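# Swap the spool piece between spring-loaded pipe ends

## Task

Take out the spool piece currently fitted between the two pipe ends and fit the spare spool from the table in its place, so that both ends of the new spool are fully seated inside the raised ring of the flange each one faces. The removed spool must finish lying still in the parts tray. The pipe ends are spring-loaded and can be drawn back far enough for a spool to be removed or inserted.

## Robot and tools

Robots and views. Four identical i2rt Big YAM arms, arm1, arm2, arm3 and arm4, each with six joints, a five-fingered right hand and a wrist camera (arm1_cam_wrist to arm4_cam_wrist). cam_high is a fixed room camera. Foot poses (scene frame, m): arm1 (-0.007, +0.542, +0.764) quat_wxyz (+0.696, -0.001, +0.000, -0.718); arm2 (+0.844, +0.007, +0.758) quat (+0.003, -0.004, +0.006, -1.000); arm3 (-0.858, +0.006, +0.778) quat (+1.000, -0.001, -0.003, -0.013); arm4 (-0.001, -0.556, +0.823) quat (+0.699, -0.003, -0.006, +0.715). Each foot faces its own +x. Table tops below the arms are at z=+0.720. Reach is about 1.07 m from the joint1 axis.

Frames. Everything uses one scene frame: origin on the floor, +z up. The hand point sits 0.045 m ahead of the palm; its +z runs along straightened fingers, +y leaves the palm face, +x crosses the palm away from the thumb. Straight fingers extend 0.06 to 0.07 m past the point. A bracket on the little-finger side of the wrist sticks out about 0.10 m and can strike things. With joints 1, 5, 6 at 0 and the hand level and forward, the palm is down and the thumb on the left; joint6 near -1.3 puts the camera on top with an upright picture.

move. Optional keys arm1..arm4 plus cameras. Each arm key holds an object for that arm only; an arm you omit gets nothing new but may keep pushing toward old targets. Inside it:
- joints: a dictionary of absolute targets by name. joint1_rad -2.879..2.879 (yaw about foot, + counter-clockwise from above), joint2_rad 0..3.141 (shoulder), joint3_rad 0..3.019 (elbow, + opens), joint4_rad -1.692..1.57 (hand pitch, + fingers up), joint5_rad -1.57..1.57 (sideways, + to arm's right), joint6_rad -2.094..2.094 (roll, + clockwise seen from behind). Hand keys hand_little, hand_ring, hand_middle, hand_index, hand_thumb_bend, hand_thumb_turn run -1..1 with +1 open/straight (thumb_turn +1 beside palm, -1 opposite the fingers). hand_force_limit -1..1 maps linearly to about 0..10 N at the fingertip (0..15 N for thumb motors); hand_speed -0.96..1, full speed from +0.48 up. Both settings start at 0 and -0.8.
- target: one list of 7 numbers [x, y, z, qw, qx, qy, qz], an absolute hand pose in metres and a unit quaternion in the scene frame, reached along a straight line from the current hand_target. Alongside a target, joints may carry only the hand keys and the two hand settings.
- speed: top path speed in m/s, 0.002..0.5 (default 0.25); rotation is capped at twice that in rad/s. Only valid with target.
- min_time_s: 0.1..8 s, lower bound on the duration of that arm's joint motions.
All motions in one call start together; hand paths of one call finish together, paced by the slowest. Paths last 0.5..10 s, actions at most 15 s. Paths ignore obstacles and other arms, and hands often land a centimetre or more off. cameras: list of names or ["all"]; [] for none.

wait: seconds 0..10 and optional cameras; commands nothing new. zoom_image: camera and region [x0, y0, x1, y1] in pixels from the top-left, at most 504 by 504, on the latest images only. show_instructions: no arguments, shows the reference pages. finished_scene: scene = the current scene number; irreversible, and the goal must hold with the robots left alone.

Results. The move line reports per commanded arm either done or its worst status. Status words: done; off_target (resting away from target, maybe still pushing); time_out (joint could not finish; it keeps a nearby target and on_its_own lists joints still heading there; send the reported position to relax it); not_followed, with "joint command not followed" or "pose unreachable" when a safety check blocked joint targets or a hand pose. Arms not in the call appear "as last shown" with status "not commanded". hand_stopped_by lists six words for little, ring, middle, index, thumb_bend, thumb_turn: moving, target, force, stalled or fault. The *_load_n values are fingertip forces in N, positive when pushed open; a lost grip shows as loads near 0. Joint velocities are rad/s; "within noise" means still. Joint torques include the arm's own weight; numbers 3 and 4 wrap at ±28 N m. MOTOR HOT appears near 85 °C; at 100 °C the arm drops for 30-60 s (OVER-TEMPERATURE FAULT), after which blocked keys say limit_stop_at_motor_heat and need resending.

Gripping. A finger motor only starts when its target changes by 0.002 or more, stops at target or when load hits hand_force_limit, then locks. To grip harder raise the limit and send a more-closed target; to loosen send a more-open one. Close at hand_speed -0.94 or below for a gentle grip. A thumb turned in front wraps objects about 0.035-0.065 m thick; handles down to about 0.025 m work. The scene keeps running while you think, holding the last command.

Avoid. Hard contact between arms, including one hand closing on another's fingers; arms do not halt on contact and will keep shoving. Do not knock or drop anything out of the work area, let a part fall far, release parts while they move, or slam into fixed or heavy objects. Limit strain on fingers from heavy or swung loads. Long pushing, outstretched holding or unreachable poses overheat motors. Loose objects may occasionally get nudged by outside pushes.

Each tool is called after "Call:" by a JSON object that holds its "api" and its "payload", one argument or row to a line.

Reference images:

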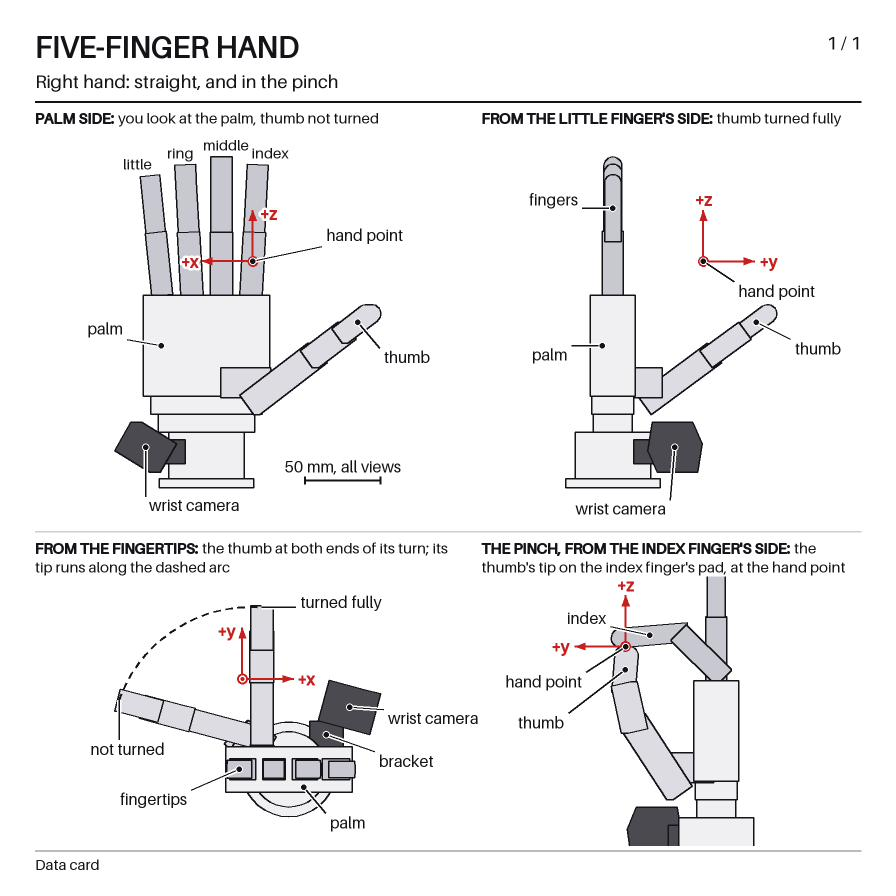

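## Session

Call:
{"api": "move", "payload": {
  "cameras": ["all"]
}}

Call:
{"api": "zoom_image", "payload": {
  "camera": "cam_high",
  "region": [150, 50, 500, 450]
}}

Scene clock: 0.00 s.
Joint torques (N m): no reading
Motor temperatures (°C): arm1=[26 29 31 24 24 25] | arm2=[27 38 32 26 25 26] | arm3=[25 40 33 30 25 27] | arm4=[25 28 33 24 25 23]
Heat: arm1: hottest joint3_rad 31 °C; arm2: hottest joint2_rad 38 °C; arm3: hottest joint2_rad 40 °C; arm4: hottest joint3_rad 33 °C.
Joint velocities: within noise
arm1.joint_positions: joint1_rad=-0.449 joint2_rad=+0.628 joint3_rad=+1.442 joint4_rad=-1.507 joint5_rad=-0.046 joint6_rad=-1.061 hand_little=+1.000 hand_ring=+1.000 hand_middle=+1.000 hand_index=+1.000 hand_thumb_turn=+1.000 hand_thumb_bend=+1.000 hand_force_limit=+0.000 hand_speed=-0.800
arm1.joint_status: not commanded
arm1.hand_stopped_by: target,target,target,target,target,target
arm1.little_load_n: 0.0
arm1.ring_load_n: 0.0
arm1.middle_load_n: 0.0
arm1.index_load_n: 0.0
arm1.thumb_bend_load_n: 0.0
arm1.thumb_turn_load_n: 0.0
arm1.hand: x=-0.1190 y=+0.3883 z=+1.2345 quat_wxyz=(+0.282, +0.269, -0.864, +0.319) (m; scene frame)
arm1.hand_target: x=-0.1188 y=+0.3886 z=+1.2436 quat_wxyz=(+0.289, +0.268, -0.859, +0.327) (m; scene frame)
arm1.hand_status: not commanded
arm2.joint_positions: joint1_rad=+0.282 joint2_rad=+0.628 joint3_rad=+1.353 joint4_rad=-1.487 joint5_rad=+0.269 joint6_rad=-1.160 hand_little=+1.000 hand_ring=+1.000 hand_middle=+1.000 hand_index=+1.000 hand_thumb_turn=+1.000 hand_thumb_bend=+1.000 hand_force_limit=+0.000 hand_speed=-0.800
arm2.joint_status: not commanded
arm2.hand_stopped_by: target,target,target,target,target,target
arm2.little_load_n: 0.0
arm2.ring_load_n: 0.0
arm2.middle_load_n: 0.0
arm2.index_load_n: 0.0
arm2.thumb_bend_load_n: 0.0
arm2.thumb_turn_load_n: 0.0
arm2.hand: x=+0.6429 y=+0.0387 z=+1.2106 quat_wxyz=(+0.413, -0.107, -0.905, +0.013) (m; scene frame)
arm2.hand_target: x=+0.6428 y=+0.0385 z=+1.2227 quat_wxyz=(+0.426, -0.108, -0.898, +0.018) (m; scene frame)
arm2.hand_status: not commanded
arm3.joint_positions: joint1_rad=-0.384 joint2_rad=+0.640 joint3_rad=+1.325 joint4_rad=-1.528 joint5_rad=-0.258 joint6_rad=-0.963 hand_little=+1.000 hand_ring=+1.000 hand_middle=+1.000 hand_index=+1.000 hand_thumb_turn=+1.000 hand_thumb_bend=+1.000 hand_force_limit=+0.000 hand_speed=-0.800
arm3.joint_status: not commanded
arm3.hand_stopped_by: target,target,target,target,target,target
arm3.little_load_n: 0.0
arm3.ring_load_n: 0.0
arm3.middle_load_n: 0.0
arm3.index_load_n: 0.0
arm3.thumb_bend_load_n: 0.0
arm3.thumb_turn_load_n: 0.0
arm3.hand: x=-0.6790 y=-0.0526 z=+1.1908 quat_wxyz=(-0.155, +0.831, -0.411, +0.342) (m; scene frame)
arm3.hand_target: x=-0.6782 y=-0.0530 z=+1.2021 quat_wxyz=(-0.156, +0.827, -0.407, +0.355) (m; scene frame)
arm3.hand_status: not commanded
arm4.joint_positions: joint1_rad=-0.436 joint2_rad=+0.633 joint3_rad=+1.428 joint4_rad=-1.186 joint5_rad=+0.165 joint6_rad=-1.100 hand_little=+1.000 hand_ring=+1.000 hand_middle=+1.000 hand_index=+1.000 hand_thumb_turn=+1.000 hand_thumb_bend=+1.000 hand_force_limit=+0.000 hand_speed=-0.800
arm4.joint_status: not commanded
arm4.hand_stopped_by: target,target,target,target,target,target
arm4.little_load_n: 0.0
arm4.ring_load_n: 0.0
arm4.middle_load_n: 0.0
arm4.index_load_n: 0.0
arm4.thumb_bend_load_n: 0.0
arm4.thumb_turn_load_n: 0.0
arm4.hand: x=+0.1554 y=-0.3647 z=+1.3581 quat_wxyz=(-0.356, +0.792, +0.237, +0.436) (m; scene frame)
arm4.hand_target: x=+0.1545 y=-0.3665 z=+1.3683 quat_wxyz=(-0.364, +0.786, +0.234, +0.442) (m; scene frame)
arm4.hand_status: not commanded
pictures: arm1_cam_wrist, arm2_cam_wrist, arm3_cam_wrist, arm4_cam_wrist, cam_high

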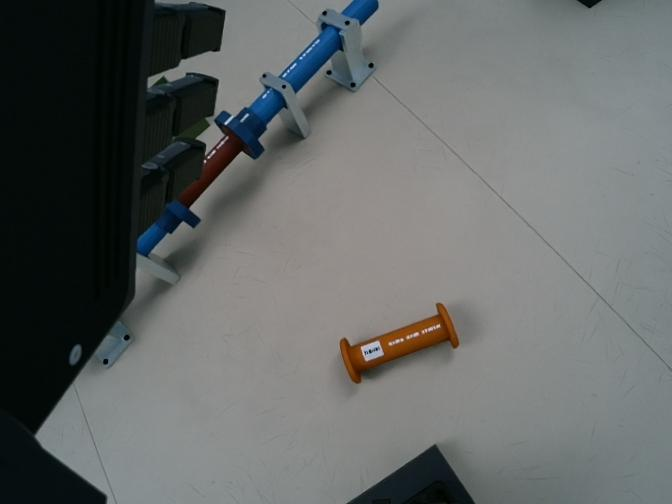

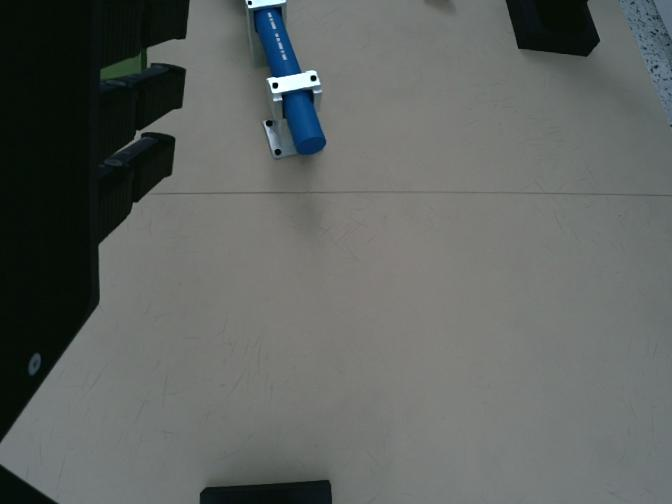

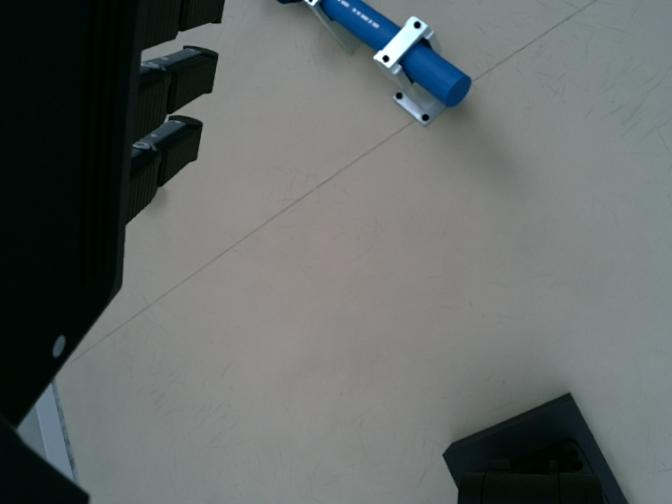

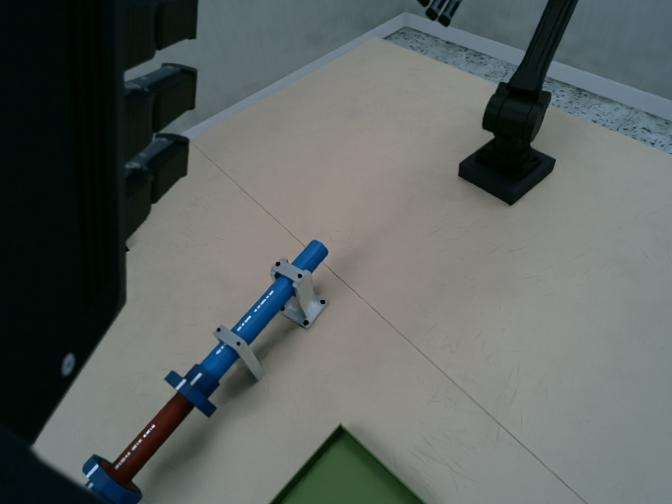

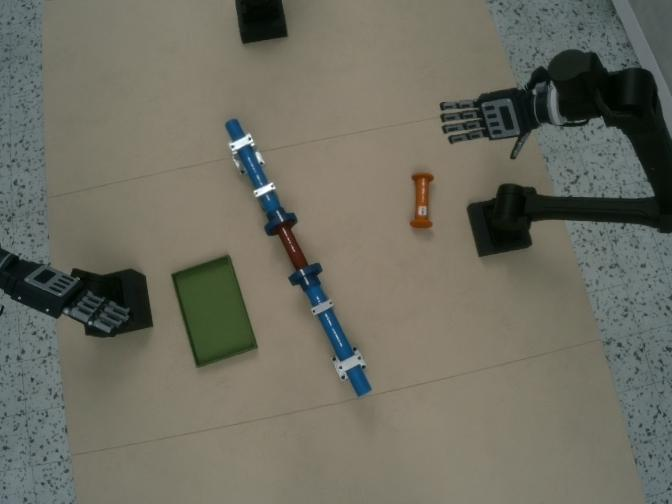

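Scaled by 1.260 from the camera's 672x504 image, which has a finer 960x720 frame.

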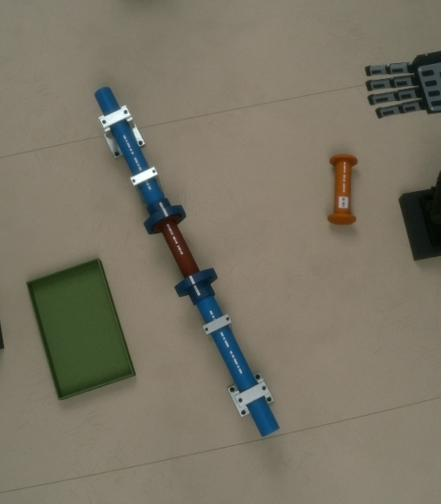

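Call:
{"api": "move", "payload": {
  "arm1": {"target": [0.13, 0.24, 1.05, 0.051, -0.123, 0.9157, -0.3793], "speed": 0.3, "joints": {"hand_thumb_turn": -1.0, "hand_speed": -0.5}},
  "arm2": {"target": [0.168, -0.015, 0.95, 0, 0.9911, 0.1331, 0], "speed": 0.3, "joints": {"hand_thumb_turn": -1.0, "hand_speed": -0.5}},
  "arm3": {"target": [-0.168, 0.37, 0.90, 0.3798, -0.917, 0.1126, -0.0466], "speed": 0.3, "joints": {"hand_thumb_turn": -1.0, "hand_speed": -0.5}},
  "arm4": {"target": [-0.046, -0.13, 0.93, 0.3793, -0.9157, -0.1229, 0.0509], "speed": 0.3, "joints": {"hand_thumb_turn": -1.0, "hand_speed": -0.5}},
  "cameras": ["all"]
}}

Scene clock: 275.83 s.
Joint torques (N m): arm1=[-0.85 -2.08 8.43 1.89 -0.04 0.09] | arm2=[-2.2 -18.37 11.59 -0.4 -0.1 0.09] | arm3=[1.14 -20.6 13.64 0.65 -0.74 -0.14] | arm4=[1.14 -6.36 9.62 1.87 -0.21 -0.05]
Motor temperatures (°C): arm1=[25 29 36 24 24 25] | arm2=[27 37 38 25 26 25] | arm3=[25 38 51 29 25 27] | arm4=[24 28 39 25 25 23]
Heat: arm1: hottest joint3_rad 36 °C; arm2: hottest joint3_rad 38 °C; arm3: hottest joint3_rad 51 °C; arm4: hottest joint3_rad 39 °C.
move: arm1 done; arm2 off_target; arm3 off_target; arm4 done
Joint velocities: within noise
arm1.joint_positions: joint1_rad=+0.380 joint2_rad=+0.794 joint3_rad=+0.987 joint4_rad=-0.985 joint5_rad=+0.063 joint6_rad=+0.054 hand_little=+1.000 hand_ring=+1.000 hand_middle=+1.000 hand_index=+1.000 hand_thumb_turn=-1.000 hand_thumb_bend=+1.000 hand_force_limit=+0.000 hand_speed=-0.500
arm1.joint_status: all done
arm1.hand_stopped_by: target,target,target,target,target,target
arm1.little_load_n: 0.0
arm1.ring_load_n: 0.0
arm1.middle_load_n: 0.0
arm1.index_load_n: 0.0
arm1.thumb_bend_load_n: 0.0
arm1.thumb_turn_load_n: 0.0
arm1.hand: x=+0.1257 y=+0.2418 z=+1.0521 quat_wxyz=(-0.047, +0.124, -0.916, +0.378) (m; scene frame)
arm1.hand_target: x=+0.1299 y=+0.2401 z=+1.0501 quat_wxyz=(-0.051, +0.123, -0.916, +0.379) (m; scene frame)
arm1.hand_status: done (0.005 m and 0.6 deg from the pose sent, 0.344 m and 42.9 deg at the start)
arm2.joint_positions: joint1_rad=-0.073 joint2_rad=+2.144 joint3_rad=+2.207 joint4_rad=-1.684 joint5_rad=-0.009 joint6_rad=+1.219 hand_little=+1.000 hand_ring=+1.000 hand_middle=+1.000 hand_index=+1.000 hand_thumb_turn=-1.000 hand_thumb_bend=+1.000 hand_force_limit=+0.000 hand_speed=-0.500
arm2.joint_status: all done
arm2.hand_stopped_by: target,target,target,target,target,target
arm2.little_load_n: -0.5
arm2.ring_load_n: 0.0
arm2.middle_load_n: -0.5
arm2.index_load_n: 0.0
arm2.thumb_bend_load_n: 0.0
arm2.thumb_turn_load_n: 0.0
arm2.hand: x=+0.1819 y=-0.0186 z=+0.9308 quat_wxyz=(-0.003, -0.990, -0.141, -0.021) (m; scene frame)
arm2.hand_target: x=+0.1692 y=-0.0149 z=+0.9500 quat_wxyz=(+0.000, -0.991, -0.133, +0.002) (m; scene frame)
arm2.hand_status: off_target (0.024 m and 2.6 deg from the pose sent, 0.544 m and 153.9 deg at the start; a joint's target at an end of its range on 21 of 164 steps)
arm3.joint_positions: joint1_rad=+0.383 joint2_rad=+2.299 joint3_rad=+2.229 joint4_rad=-1.035 joint5_rad=-0.619 joint6_rad=-0.782 hand_little=+1.000 hand_ring=+1.000 hand_middle=+1.000 hand_index=+1.000 hand_thumb_turn=-1.000 hand_thumb_bend=+1.000 hand_force_limit=+0.000 hand_speed=-0.500
arm3.joint_status: all done
arm3.hand_stopped_by: target,target,target,target,target,target
arm3.little_load_n: 0.0
arm3.ring_load_n: 0.0
arm3.middle_load_n: 0.0
arm3.index_load_n: 0.0
arm3.thumb_bend_load_n: 0.0
arm3.thumb_turn_load_n: 0.0
arm3.hand: x=-0.1820 y=+0.3598 z=+0.8756 quat_wxyz=(-0.368, +0.921, -0.129, +0.026) (m; scene frame)
arm3.hand_target: x=-0.1697 y=+0.3693 z=+0.9004 quat_wxyz=(-0.380, +0.917, -0.113, +0.047) (m; scene frame)
arm3.hand_status: off_target (0.030 m and 3.3 deg from the pose sent, 0.724 m and 56.0 deg at the start)
arm4.joint_positions: joint1_rad=-0.068 joint2_rad=+1.200 joint3_rad=+0.749 joint4_rad=-0.374 joint5_rad=-0.220 joint6_rad=-0.218 hand_little=+1.000 hand_ring=+1.000 hand_middle=+1.000 hand_index=+1.000 hand_thumb_turn=-1.000 hand_thumb_bend=+1.000 hand_force_limit=+0.000 hand_speed=-0.500
arm4.joint_status: all done
arm4.hand_stopped_by: target,target,target,target,target,target
arm4.little_load_n: 0.0
arm4.ring_load_n: 0.0
arm4.middle_load_n: 0.0
arm4.index_load_n: 0.0
arm4.thumb_bend_load_n: 0.0
arm4.thumb_turn_load_n: 0.0
arm4.hand: x=-0.0419 y=-0.1344 z=+0.9303 quat_wxyz=(-0.374, +0.918, +0.122, -0.048) (m; scene frame)
arm4.hand_target: x=-0.0460 y=-0.1301 z=+0.9301 quat_wxyz=(-0.379, +0.916, +0.123, -0.051) (m; scene frame)
arm4.hand_status: done (0.006 m and 0.8 deg from the pose sent, 0.528 m and 59.8 deg at the start)
pictures: arm1_cam_wrist, arm2_cam_wrist, arm3_cam_wrist, arm4_cam_wrist, cam_high

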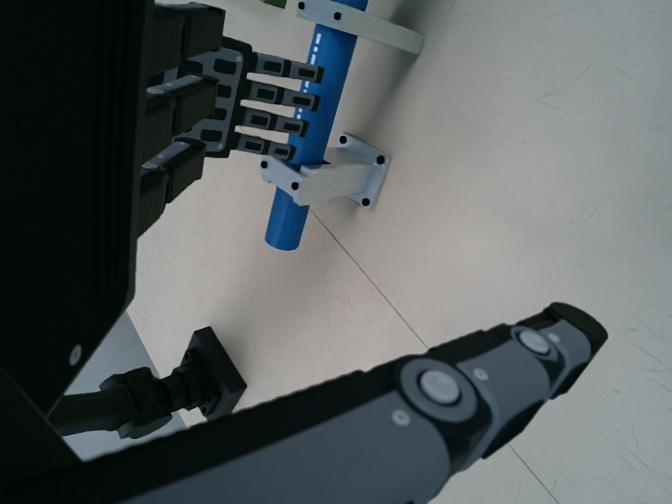

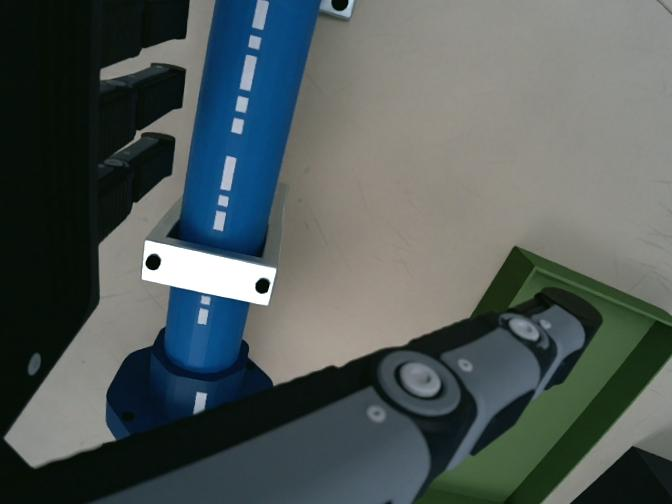

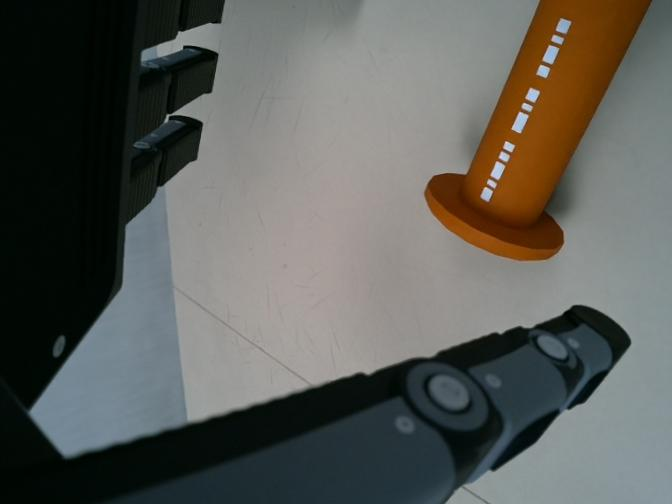

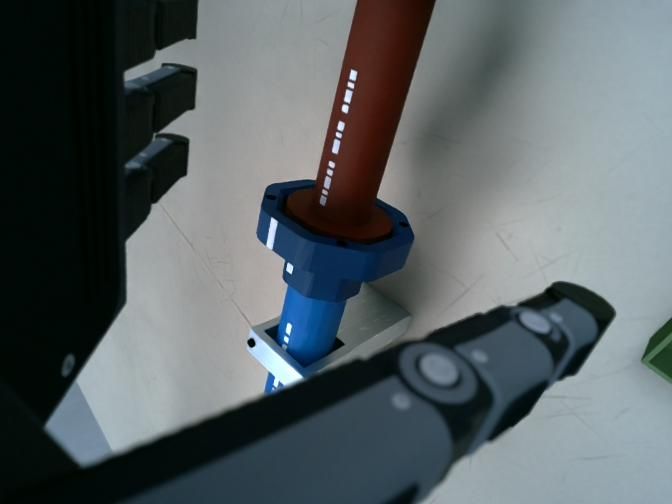

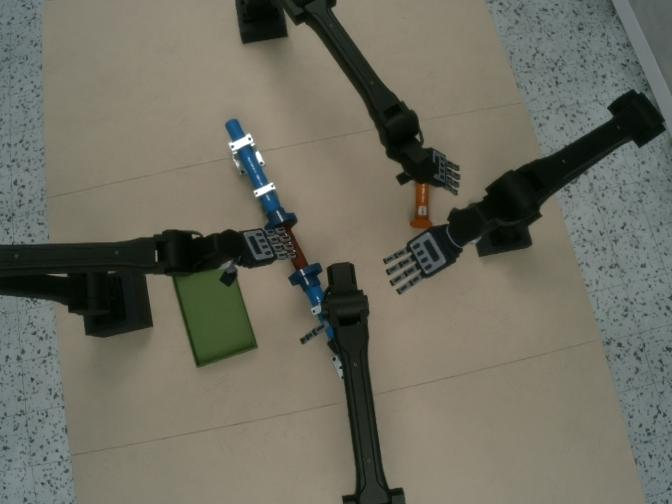

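Call:
{"api": "move", "payload": {
  "arm2": {"target": [0.166, 0.002, 0.85, 0, 0.9911, 0.1331, 0], "speed": 0.15},
  "arm3": {"target": [-0.145, 0.36, 0.80, 0.3789, -0.9149, 0.1286, -0.0533], "speed": 0.15},
  "arm4": {"target": [-0.056, -0.07, 0.825, 0.3793, -0.9157, -0.1229, 0.0509], "speed": 0.15},
  "cameras": ["all"]
}}

Scene clock: 377.83 s.
Joint torques (N m): arm1=[-0.91 -1.38 8.53 1.76 -0.01 0.09] | arm2=[-2.32 -18.49 7.32 0.54 -0.06 -0.15] | arm3=[0.21 -21.19 8.36 1.92 -0.46 -0.03] | arm4=[1.03 -10.29 9.55 1.85 -0.04 -0.05]
Motor temperatures (°C): arm1=[25 28 35 24 24 25] | arm2=[27 43 46 25 25 25] | arm3=[25 46 72 28 26 27] | arm4=[24 28 40 25 25 23]
Heat: arm1: hottest joint3_rad 35 °C; arm2: hottest joint3_rad 46 °C; arm3: hottest joint3_rad 72 °C; arm4: hottest joint3_rad 40 °C.
move: arm2 done; arm3 done; arm4 off_target
Joint velocities: within noise
arm1: as last shown
arm1.joint_positions: joint1_rad=+0.380 joint2_rad=+0.794 joint3_rad=+0.987 joint4_rad=-0.985 joint5_rad=+0.063 joint6_rad=+0.055 hand_little=+1.000 hand_ring=+1.000 hand_middle=+1.000 hand_index=+1.000 hand_thumb_turn=-1.000 hand_thumb_bend=+1.000 hand_force_limit=+0.000 hand_speed=-0.500
arm1.ring_load_n: -0.5
arm2.joint_positions: joint1_rad=-0.095 joint2_rad=+2.163 joint3_rad=+2.037 joint4_rad=-1.458 joint5_rad=-0.009 joint6_rad=+1.219 hand_little=+1.000 hand_ring=+1.000 hand_middle=+1.000 hand_index=+1.000 hand_thumb_turn=-1.000 hand_thumb_bend=+1.000 hand_force_limit=+0.000 hand_speed=-0.500
arm2.joint_status: not commanded
arm2.hand_stopped_by: target,target,target,target,target,target
arm2.little_load_n: 0.0
arm2.ring_load_n: 0.0
arm2.middle_load_n: 0.5
arm2.index_load_n: 0.0
arm2.thumb_bend_load_n: 0.0
arm2.thumb_turn_load_n: -0.5
arm2.hand: x=+0.1682 y=-0.0019 z=+0.8542 quat_wxyz=(+0.001, -0.991, -0.130, -0.002) (m; scene frame)
arm2.hand_target: x=+0.1661 y=+0.0021 z=+0.8500 quat_wxyz=(+0.000, -0.991, -0.133, +0.000) (m; scene frame)
arm2.hand_status: done (0.006 m and 0.4 deg from the pose sent, 0.085 m and 2.6 deg at the start)
arm3.joint_positions: joint1_rad=+0.373 joint2_rad=+2.403 joint3_rad=+2.229 joint4_rad=-0.879 joint5_rad=-0.617 joint6_rad=-0.782 hand_little=+1.000 hand_ring=+1.000 hand_middle=+1.000 hand_index=+1.000 hand_thumb_turn=-1.000 hand_thumb_bend=+1.000 hand_force_limit=+0.000 hand_speed=-0.500
arm3.joint_status: not commanded
arm3.hand_stopped_by: target,target,target,target,target,target
arm3.little_load_n: 0.0
arm3.ring_load_n: 0.0
arm3.middle_load_n: 0.0
arm3.index_load_n: 0.0
arm3.thumb_bend_load_n: 0.5
arm3.thumb_turn_load_n: 0.0
arm3.hand: x=-0.1487 y=+0.3634 z=+0.8070 quat_wxyz=(-0.379, +0.916, -0.125, +0.051) (m; scene frame)
arm3.hand_target: x=-0.1452 y=+0.3600 z=+0.8001 quat_wxyz=(-0.379, +0.915, -0.129, +0.053) (m; scene frame)
arm3.hand_status: done (0.009 m and 0.6 deg from the pose sent, 0.084 m and 3.4 deg at the start)
arm4.joint_positions: joint1_rad=-0.034 joint2_rad=+1.558 joint3_rad=+0.738 joint4_rad=-0.022 joint5_rad=-0.201 joint6_rad=-0.193 hand_little=+1.000 hand_ring=+1.000 hand_middle=+1.000 hand_index=+1.000 hand_thumb_turn=-1.000 hand_thumb_bend=+1.000 hand_force_limit=+0.000 hand_speed=-0.500
arm4.joint_status: not commanded
arm4.hand_stopped_by: target,target,target,target,target,target
arm4.little_load_n: 0.0
arm4.ring_load_n: 0.0
arm4.middle_load_n: 0.0
arm4.index_load_n: 0.0
arm4.thumb_bend_load_n: 0.0
arm4.thumb_turn_load_n: 0.0
arm4.hand: x=-0.0523 y=-0.0848 z=+0.8172 quat_wxyz=(-0.364, +0.922, +0.123, -0.051) (m; scene frame)
arm4.hand_target: x=-0.0561 y=-0.0704 z=+0.8254 quat_wxyz=(-0.379, +0.916, +0.123, -0.051) (m; scene frame)
arm4.hand_status: off_target (0.017 m and 1.9 deg from the pose sent, 0.124 m and 0.8 deg at the start)
pictures: arm1_cam_wrist, arm2_cam_wrist, arm3_cam_wrist, arm4_cam_wrist, cam_high

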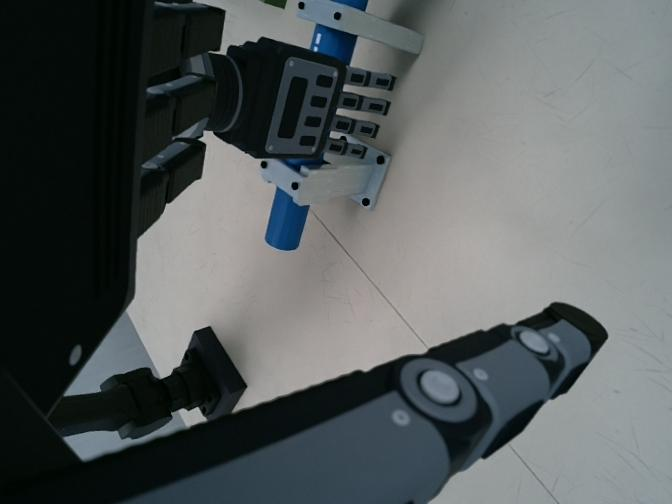

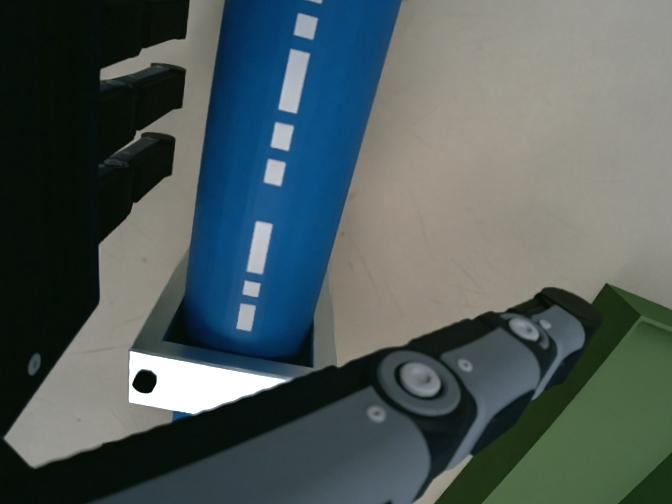

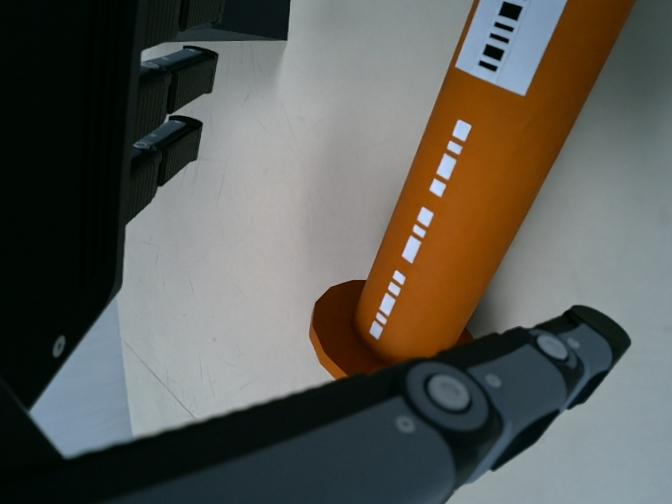

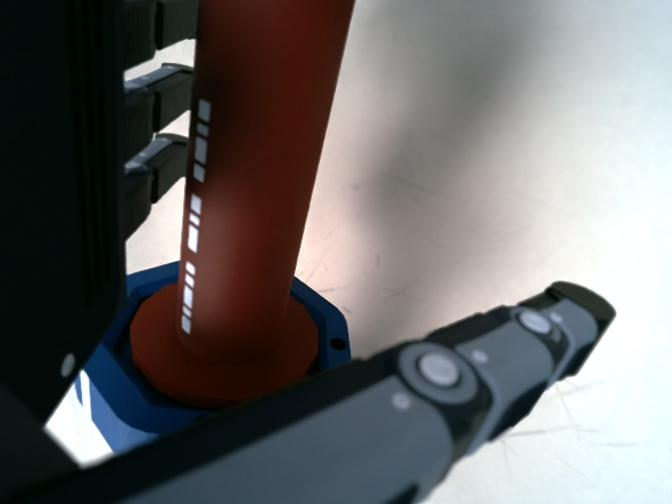

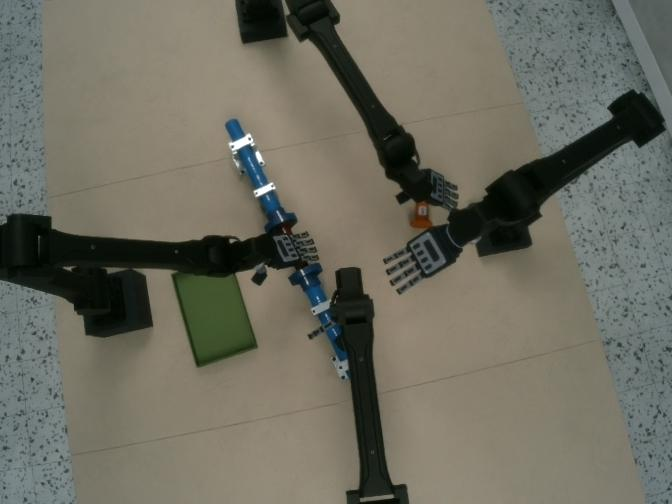

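Call:
{"api": "move", "payload": {
  "arm2": {"target": [0.166, 0.003, 0.801, 0, 0.9911, 0.1331, 0], "speed": 0.1},
  "arm3": {"target": [-0.154, 0.354, 0.742, 0.3789, -0.9149, 0.1286, -0.0533], "speed": 0.1},
  "arm4": {"target": [-0.062, -0.048, 0.818, 0.3793, -0.9157, -0.1229, 0.0509], "speed": 0.1},
  "cameras": ["arm3_cam_wrist", "arm4_cam_wrist", "arm2_cam_wrist"]
}}

Scene clock: 405.00 s.
Joint torques (N m): arm1=[-1.26 -2.08 8.47 1.73 -0.04 0.11] | arm2=[-2.37 -18.55 7.17 0.55 -0.06 -0.16] | arm3=[0.03 -20.66 7.87 1.94 -0.54 -0.06] | arm4=[1.08 -9.76 11.04 1.84 -0.03 -0.05]
Motor temperatures (°C): arm1=[25 28 35 24 24 25] | arm2=[27 44 42 25 25 25] | arm3=[25 45 61 28 26 27] | arm4=[24 29 39 25 25 23]
Heat: arm1: hottest joint3_rad 35 °C; arm2: hottest joint2_rad 44 °C; arm3: hottest joint3_rad 61 °C; arm4: hottest joint3_rad 39 °C.
move: arm2 done; arm3 off_target; arm4 off_target
Joint velocities: within noise
arm1: as last shown
arm1.little_load_n: -0.5
arm1.thumb_bend_load_n: 0.5
arm2.joint_positions: joint1_rad=-0.095 joint2_rad=+2.190 joint3_rad=+1.955 joint4_rad=-1.348 joint5_rad=-0.009 joint6_rad=+1.219 hand_little=+1.000 hand_ring=+1.000 hand_middle=+1.000 hand_index=+1.000 hand_thumb_turn=-1.000 hand_thumb_bend=+1.000 hand_force_limit=+0.000 hand_speed=-0.500
arm2.joint_status: not commanded
arm2.hand_stopped_by: target,target,target,target,target,target
arm2.little_load_n: 0.0
arm2.ring_load_n: 0.0
arm2.middle_load_n: 0.0
arm2.index_load_n: 0.0
arm2.thumb_bend_load_n: 0.0
arm2.thumb_turn_load_n: 0.0
arm2.hand: x=+0.1677 y=-0.0013 z=+0.8059 quat_wxyz=(+0.001, -0.991, -0.131, -0.002) (m; scene frame)
arm2.hand_target: x=+0.1660 y=+0.0030 z=+0.8011 quat_wxyz=(+0.000, -0.991, -0.133, +0.000) (m; scene frame)
arm2.hand_status: done (0.007 m and 0.4 deg from the pose sent, 0.054 m and 0.4 deg at the start)
arm3.joint_positions: joint1_rad=+0.372 joint2_rad=+2.414 joint3_rad=+2.105 joint4_rad=-0.738 joint5_rad=-0.617 joint6_rad=-0.782 hand_little=+1.000 hand_ring=+1.000 hand_middle=+1.000 hand_index=+1.000 hand_thumb_turn=-1.000 hand_thumb_bend=+1.000 hand_force_limit=+0.000 hand_speed=-0.500
arm3.joint_status: not commanded
arm3.hand_stopped_by: target,target,target,target,target,target
arm3.little_load_n: 0.0
arm3.ring_load_n: 0.0
arm3.middle_load_n: 0.0
arm3.index_load_n: 0.0
arm3.thumb_bend_load_n: 0.0
arm3.thumb_turn_load_n: 0.5
arm3.hand: x=-0.1563 y=+0.3598 z=+0.7534 quat_wxyz=(-0.380, +0.915, -0.124, +0.053) (m; scene frame)
arm3.hand_target: x=-0.1542 y=+0.3539 z=+0.7421 quat_wxyz=(-0.379, +0.915, -0.129, +0.053) (m; scene frame)
arm3.hand_status: off_target (0.013 m and 0.5 deg from the pose sent, 0.066 m and 0.6 deg at the start)
arm4.joint_positions: joint1_rad=-0.019 joint2_rad=+1.606 joint3_rad=+0.774 joint4_rad=-0.012 joint5_rad=-0.192 joint6_rad=-0.183 hand_little=+1.000 hand_ring=+1.000 hand_middle=+1.000 hand_index=+1.000 hand_thumb_turn=-1.000 hand_thumb_bend=+1.000 hand_force_limit=+0.000 hand_speed=-0.500
arm4.joint_status: not commanded
arm4.hand_stopped_by: target,target,target,target,target,target
arm4.little_load_n: 0.0
arm4.ring_load_n: 0.0
arm4.middle_load_n: 0.0
arm4.index_load_n: 0.0
arm4.thumb_bend_load_n: 0.0
arm4.thumb_turn_load_n: 0.0
arm4.hand: x=-0.0577 y=-0.0705 z=+0.8104 quat_wxyz=(-0.362, +0.923, +0.123, -0.051) (m; scene frame)
arm4.hand_target: x=-0.0620 y=-0.0491 z=+0.8186 quat_wxyz=(-0.379, +0.916, +0.123, -0.051) (m; scene frame)
arm4.hand_status: off_target (0.024 m and 2.1 deg from the pose sent, 0.038 m and 2.0 deg at the start)
pictures: arm2_cam_wrist, arm3_cam_wrist, arm4_cam_wrist

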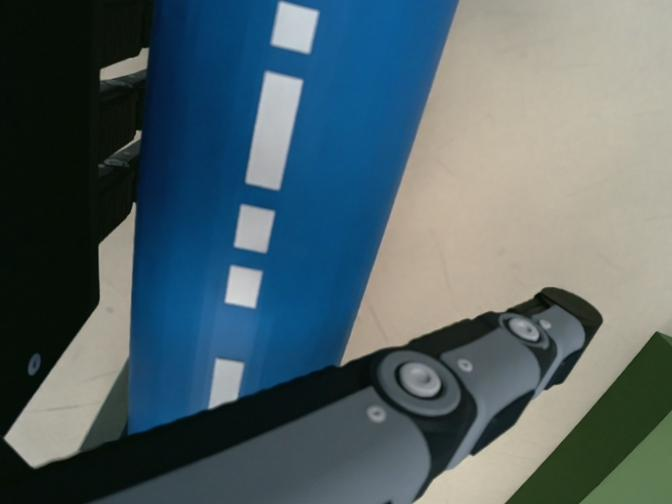

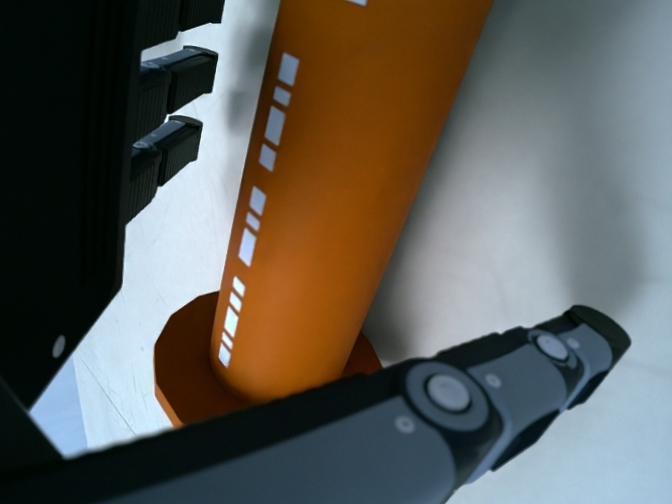

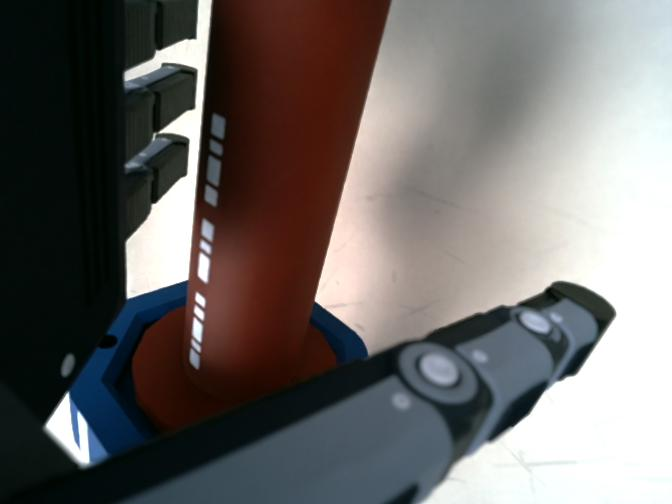

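Call:
{"api": "move", "payload": {
  "arm2": {"joints": {"hand_little": -0.96, "hand_ring": -0.96, "hand_middle": -0.96, "hand_index": -0.96, "hand_force_limit": 1.0, "hand_speed": -0.75}},
  "arm3": {"joints": {"hand_little": -0.5, "hand_ring": -0.5, "hand_middle": -0.5, "hand_index": -0.5, "hand_thumb_bend": 0.0, "hand_force_limit": 0.1, "hand_speed": -0.86}},
  "arm4": {"target": [-0.065, -0.0365, 0.817, 0.3793, -0.9157, -0.1229, 0.0509], "speed": 0.1},
  "cameras": ["arm3_cam_wrist", "arm4_cam_wrist"]
}}

Scene clock: 446.73 s.
Joint torques (N m): arm1=[-1.32 -1.55 8.46 1.77 -0.02 0.09] | arm2=[-3.14 -20.31 8.08 0.27 0.34 -0.25] | arm3=[0.03 -20.95 7.92 1.02 -0.51 -0.06] | arm4=[1.08 -10.17 11.07 1.69 -0.02 -0.05]
Motor temperatures (°C): arm1=[25 28 35 24 24 25] | arm2=[27 42 40 25 25 25] | arm3=[25 47 54 28 26 27] | arm4=[24 29 43 25 25 23]
Heat: arm1: hottest joint3_rad 35 °C; arm2: hottest joint2_rad 42 °C; arm3: hottest joint3_rad 54 °C; arm4: hottest joint3_rad 43 °C.
move: arm2 off_target; arm3 off_target; arm4 off_target
Joint velocities: within noise
arm1: as last shown
arm1.little_load_n: 0.0
arm1.ring_load_n: 0.0
arm1.thumb_bend_load_n: 0.0
arm2.joint_positions: joint1_rad=-0.085 joint2_rad=+2.211 joint3_rad=+1.940 joint4_rad=-1.343 joint5_rad=-0.018 joint6_rad=+1.226 hand_little=-0.820 hand_ring=-0.819 hand_middle=-0.840 hand_index=-0.863 hand_thumb_turn=-1.000 hand_thumb_bend=+1.000 hand_force_limit=+1.000 hand_speed=-0.750
arm2.joint_status: hand_little off_target (ended at -0.820, target -0.960); hand_ring off_target (ended at -0.819, target -0.960); hand_middle off_target (ended at -0.840, target -0.960); hand_index off_target (ended at -0.863, target -0.960); the others done
arm2.hand_stopped_by: force,force,force,force,target,target
arm2.little_load_n: 4.5
arm2.ring_load_n: 5.5
arm2.middle_load_n: 9.0
arm2.index_load_n: 10.0
arm2.thumb_bend_load_n: 1.0
arm2.thumb_turn_load_n: -0.5
arm2.hand: x=+0.1731 y=-0.0097 z=+0.7872 quat_wxyz=(-0.007, -0.991, -0.131, -0.016) (m; scene frame)
arm2.hand_target: x=+0.1660 y=+0.0030 z=+0.8010 quat_wxyz=(+0.000, -0.991, -0.133, +0.000) (m; scene frame)
arm2.hand_status: not commanded
arm3.joint_positions: joint1_rad=+0.373 joint2_rad=+2.418 joint3_rad=+2.105 joint4_rad=-0.716 joint5_rad=-0.617 joint6_rad=-0.782 hand_little=-0.499 hand_ring=-0.284 hand_middle=-0.101 hand_index=-0.088 hand_thumb_turn=-1.000 hand_thumb_bend=+0.445 hand_force_limit=+0.100 hand_speed=-0.860
arm3.joint_status: hand_ring off_target (ended at -0.284, target -0.500); hand_middle off_target (ended at -0.101, target -0.500); hand_index off_target (ended at -0.088, target -0.500); hand_thumb_bend off_target (ended at +0.445, target +0.000); the others done
arm3.hand_stopped_by: target,force,force,force,force,target
arm3.little_load_n: 4.0
arm3.ring_load_n: 0.0
arm3.middle_load_n: -0.5
arm3.index_load_n: 2.0
arm3.thumb_bend_load_n: 3.0
arm3.thumb_turn_load_n: 2.5
arm3.hand: x=-0.1521 y=+0.3619 z=+0.7521 quat_wxyz=(-0.384, +0.914, -0.121, +0.060) (m; scene frame)
arm3.hand_target: x=-0.1541 y=+0.3539 z=+0.7421 quat_wxyz=(-0.379, +0.915, -0.129, +0.053) (m; scene frame)
arm3.hand_status: not commanded
arm4.joint_positions: joint1_rad=-0.013 joint2_rad=+1.632 joint3_rad=+0.807 joint4_rad=-0.012 joint5_rad=-0.187 joint6_rad=-0.178 hand_little=+1.000 hand_ring=+1.000 hand_middle=+1.000 hand_index=+1.000 hand_thumb_turn=-1.000 hand_thumb_bend=+1.000 hand_force_limit=+0.000 hand_speed=-0.500
arm4.joint_status: not commanded
arm4.hand_stopped_by: target,target,target,target,target,target
arm4.little_load_n: 0.0
arm4.ring_load_n: 0.0
arm4.middle_load_n: 0.0
arm4.index_load_n: 0.0
arm4.thumb_bend_load_n: 0.0
arm4.thumb_turn_load_n: 0.0
arm4.hand: x=-0.0604 y=-0.0576 z=+0.8106 quat_wxyz=(-0.364, +0.922, +0.123, -0.051) (m; scene frame)
arm4.hand_target: x=-0.0650 y=-0.0376 z=+0.8175 quat_wxyz=(-0.379, +0.916, +0.123, -0.051) (m; scene frame)
arm4.hand_status: off_target (0.022 m and 1.8 deg from the pose sent, 0.035 m and 2.1 deg at the start)
pictures: arm3_cam_wrist, arm4_cam_wrist

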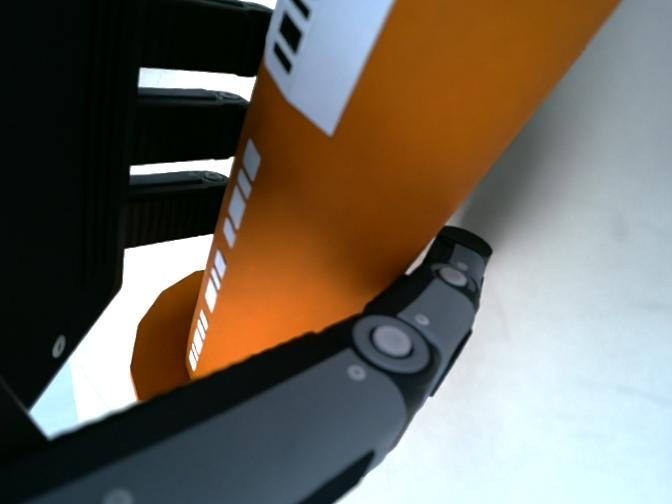

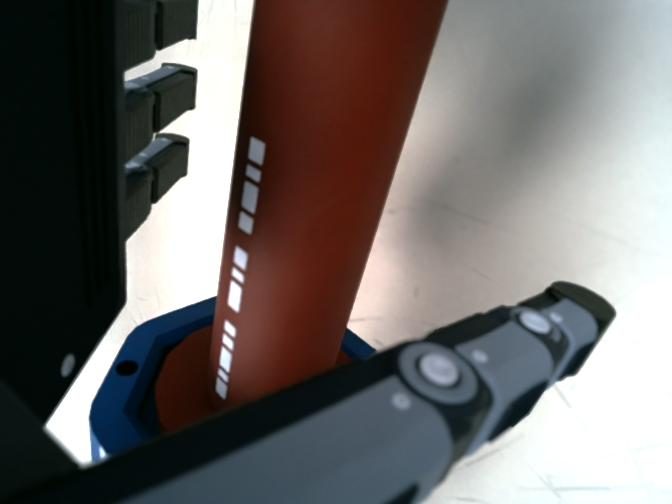

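Call:
{"api": "move", "payload": {
  "arm2": {"joints": {"hand_little": -1.0, "hand_ring": -1.0, "hand_middle": -1.0, "hand_index": -1.0, "hand_thumb_bend": -1.0, "hand_force_limit": 1.0, "hand_speed": -0.75}},
  "arm3": {"joints": {"hand_little": 0.4, "hand_ring": 0.4, "hand_middle": 0.4, "hand_index": 0.4, "hand_thumb_bend": 1.0, "hand_force_limit": 0.1, "hand_speed": -0.8}},
  "arm4": {"joints": {"hand_little": -0.6, "hand_ring": -0.6, "hand_middle": -0.6, "hand_index": -0.6, "hand_thumb_bend": -0.3, "hand_force_limit": 0.4, "hand_speed": -0.85}},
  "cameras": ["all"]
}}

Scene clock: 472.70 s.
Joint torques (N m): arm1=[-0.97 -1.55 8.34 1.88 0.01 0.11] | arm2=[-3.25 -20.31 8.14 0.27 0.39 -0.34] | arm3=[1.61 -20.37 7.94 1.39 -0.34 -0.14] | arm4=[0.62 -13.1 9.55 1.05 -0.09 -0.07]
Motor temperatures (°C): arm1=[25 28 35 24 24 25] | arm2=[27 43 41 25 26 25] | arm3=[25 47 52 28 26 27] | arm4=[24 31 42 25 25 23]
Heat: arm1: hottest joint3_rad 35 °C; arm2: hottest joint2_rad 43 °C; arm3: hottest joint3_rad 52 °C; arm4: hottest joint3_rad 42 °C.
move: arm2 off_target; arm3 done; arm4 off_target
Joint velocities: within noise
arm1: as last shown
arm2.joint_positions: joint1_rad=-0.084 joint2_rad=+2.211 joint3_rad=+1.939 joint4_rad=-1.343 joint5_rad=-0.019 joint6_rad=+1.234 hand_little=-0.837 hand_ring=-0.832 hand_middle=-0.848 hand_index=-0.863 hand_thumb_turn=-1.000 hand_thumb_bend=+0.883 hand_force_limit=+1.000 hand_speed=-0.750
arm2.joint_status: hand_little off_target (ended at -0.837, target -1.000); hand_ring off_target (ended at -0.832, target -1.000); hand_middle off_target (ended at -0.848, target -1.000); hand_index off_target (ended at -0.863, target -1.000); hand_thumb_bend off_target (ended at +0.883, target -1.000); the others done
arm2.hand_stopped_by: force,force,force,force,force,target
arm2.little_load_n: 9.5
arm2.ring_load_n: 10.0
arm2.middle_load_n: 12.0
arm2.index_load_n: 10.0
arm2.thumb_bend_load_n: 15.0
arm2.thumb_turn_load_n: 1.0
arm2.hand: x=+0.1730 y=-0.0109 z=+0.7869 quat_wxyz=(-0.008, -0.992, -0.128, -0.017) (m; scene frame)
arm2.hand_target: x=+0.1661 y=+0.0029 z=+0.8010 quat_wxyz=(+0.000, -0.991, -0.133, +0.000) (m; scene frame)
arm2.hand_status: not commanded
arm3.joint_positions: joint1_rad=+0.353 joint2_rad=+2.411 joint3_rad=+2.105 joint4_rad=-0.725 joint5_rad=-0.622 joint6_rad=-0.772 hand_little=+0.400 hand_ring=+0.400 hand_middle=+0.400 hand_index=+0.400 hand_thumb_turn=-1.000 hand_thumb_bend=+1.000 hand_force_limit=+0.100 hand_speed=-0.800
arm3.joint_status: all done
arm3.hand_stopped_by: target,target,target,target,target,target
arm3.little_load_n: 0.0
arm3.ring_load_n: 0.0
arm3.middle_load_n: -1.0
arm3.index_load_n: 0.0
arm3.thumb_bend_load_n: 0.0
arm3.thumb_turn_load_n: -0.5
arm3.hand: x=-0.1469 y=+0.3483 z=+0.7576 quat_wxyz=(-0.385, +0.911, -0.134, +0.060) (m; scene frame)
arm3.hand_target: x=-0.1541 y=+0.3539 z=+0.7421 quat_wxyz=(-0.379, +0.915, -0.129, +0.053) (m; scene frame)
arm3.hand_status: not commanded
arm4.joint_positions: joint1_rad=-0.007 joint2_rad=+1.662 joint3_rad=+0.823 joint4_rad=+0.006 joint5_rad=-0.185 joint6_rad=-0.176 hand_little=-0.193 hand_ring=-0.179 hand_middle=-0.191 hand_index=-0.166 hand_thumb_turn=-1.000 hand_thumb_bend=+0.392 hand_force_limit=+0.400 hand_speed=-0.850
arm4.joint_status: hand_little off_target (ended at -0.193, target -0.600); hand_ring off_target (ended at -0.179, target -0.600); hand_middle off_target (ended at -0.191, target -0.600); hand_index off_target (ended at -0.166, target -0.600); hand_thumb_bend off_target (ended at +0.392, target -0.300); the others done
arm4.hand_stopped_by: force,force,force,force,force,target
arm4.little_load_n: 7.5
arm4.ring_load_n: 2.0
arm4.middle_load_n: 8.5
arm4.index_load_n: 0.0
arm4.thumb_bend_load_n: 11.0
arm4.thumb_turn_load_n: 2.5
arm4.hand: x=-0.0633 y=-0.0495 z=+0.8047 quat_wxyz=(-0.366, +0.921, +0.124, -0.051) (m; scene frame)
arm4.hand_target: x=-0.0649 y=-0.0376 z=+0.8174 quat_wxyz=(-0.379, +0.916, +0.123, -0.051) (m; scene frame)
arm4.hand_status: not commanded
pictures: arm1_cam_wrist, arm2_cam_wrist, arm3_cam_wrist, arm4_cam_wrist, cam_high

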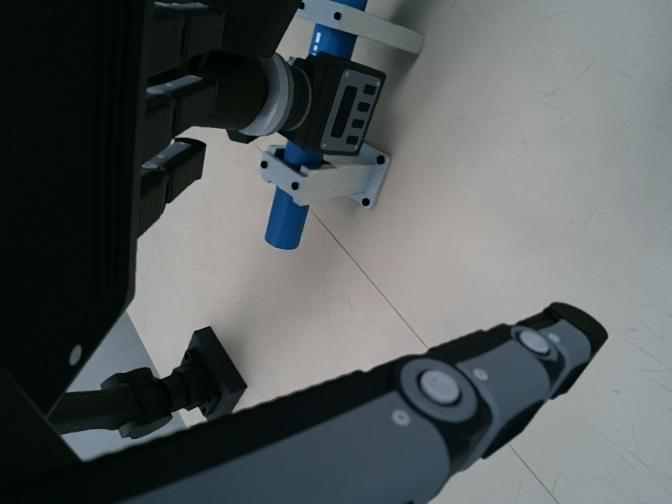

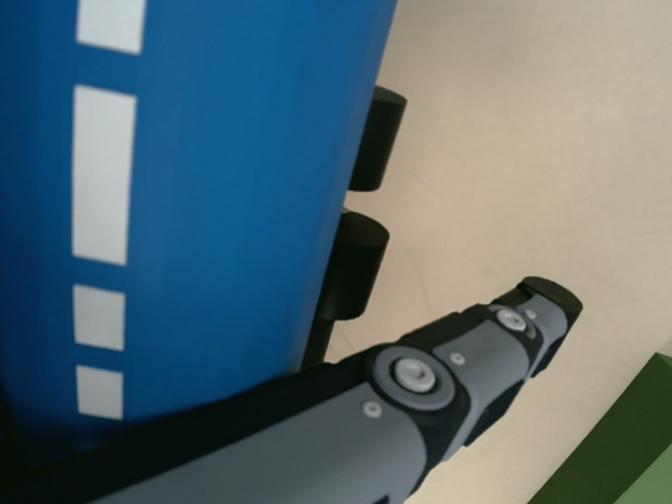

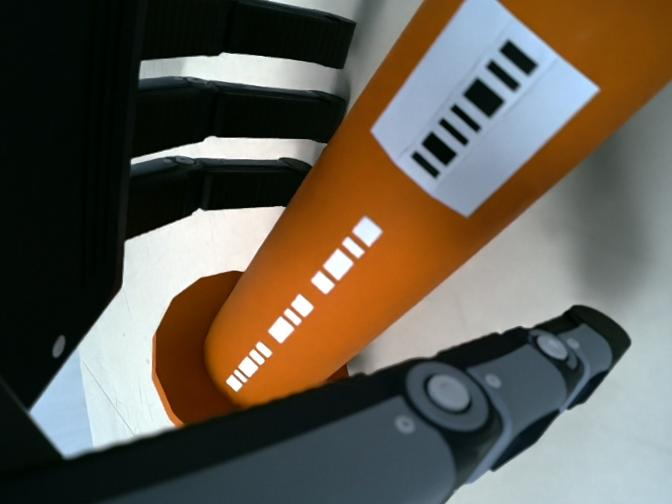

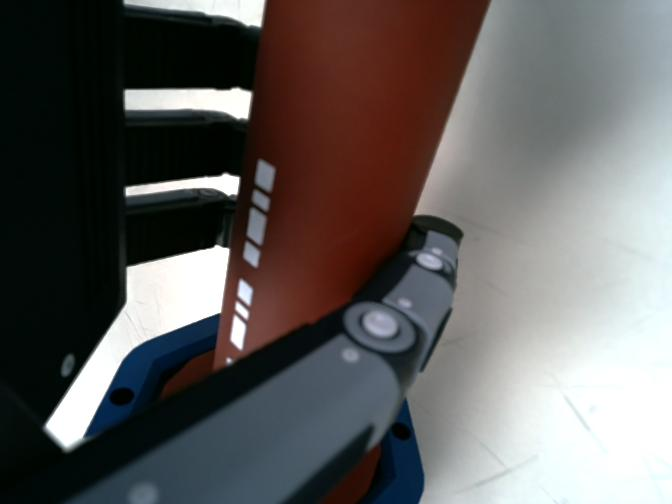

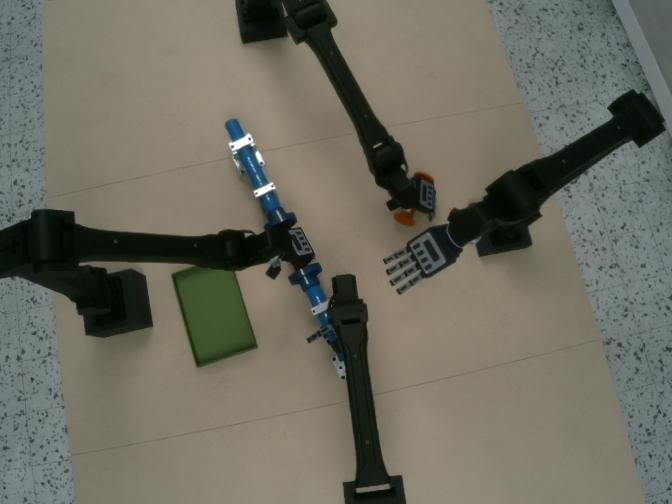

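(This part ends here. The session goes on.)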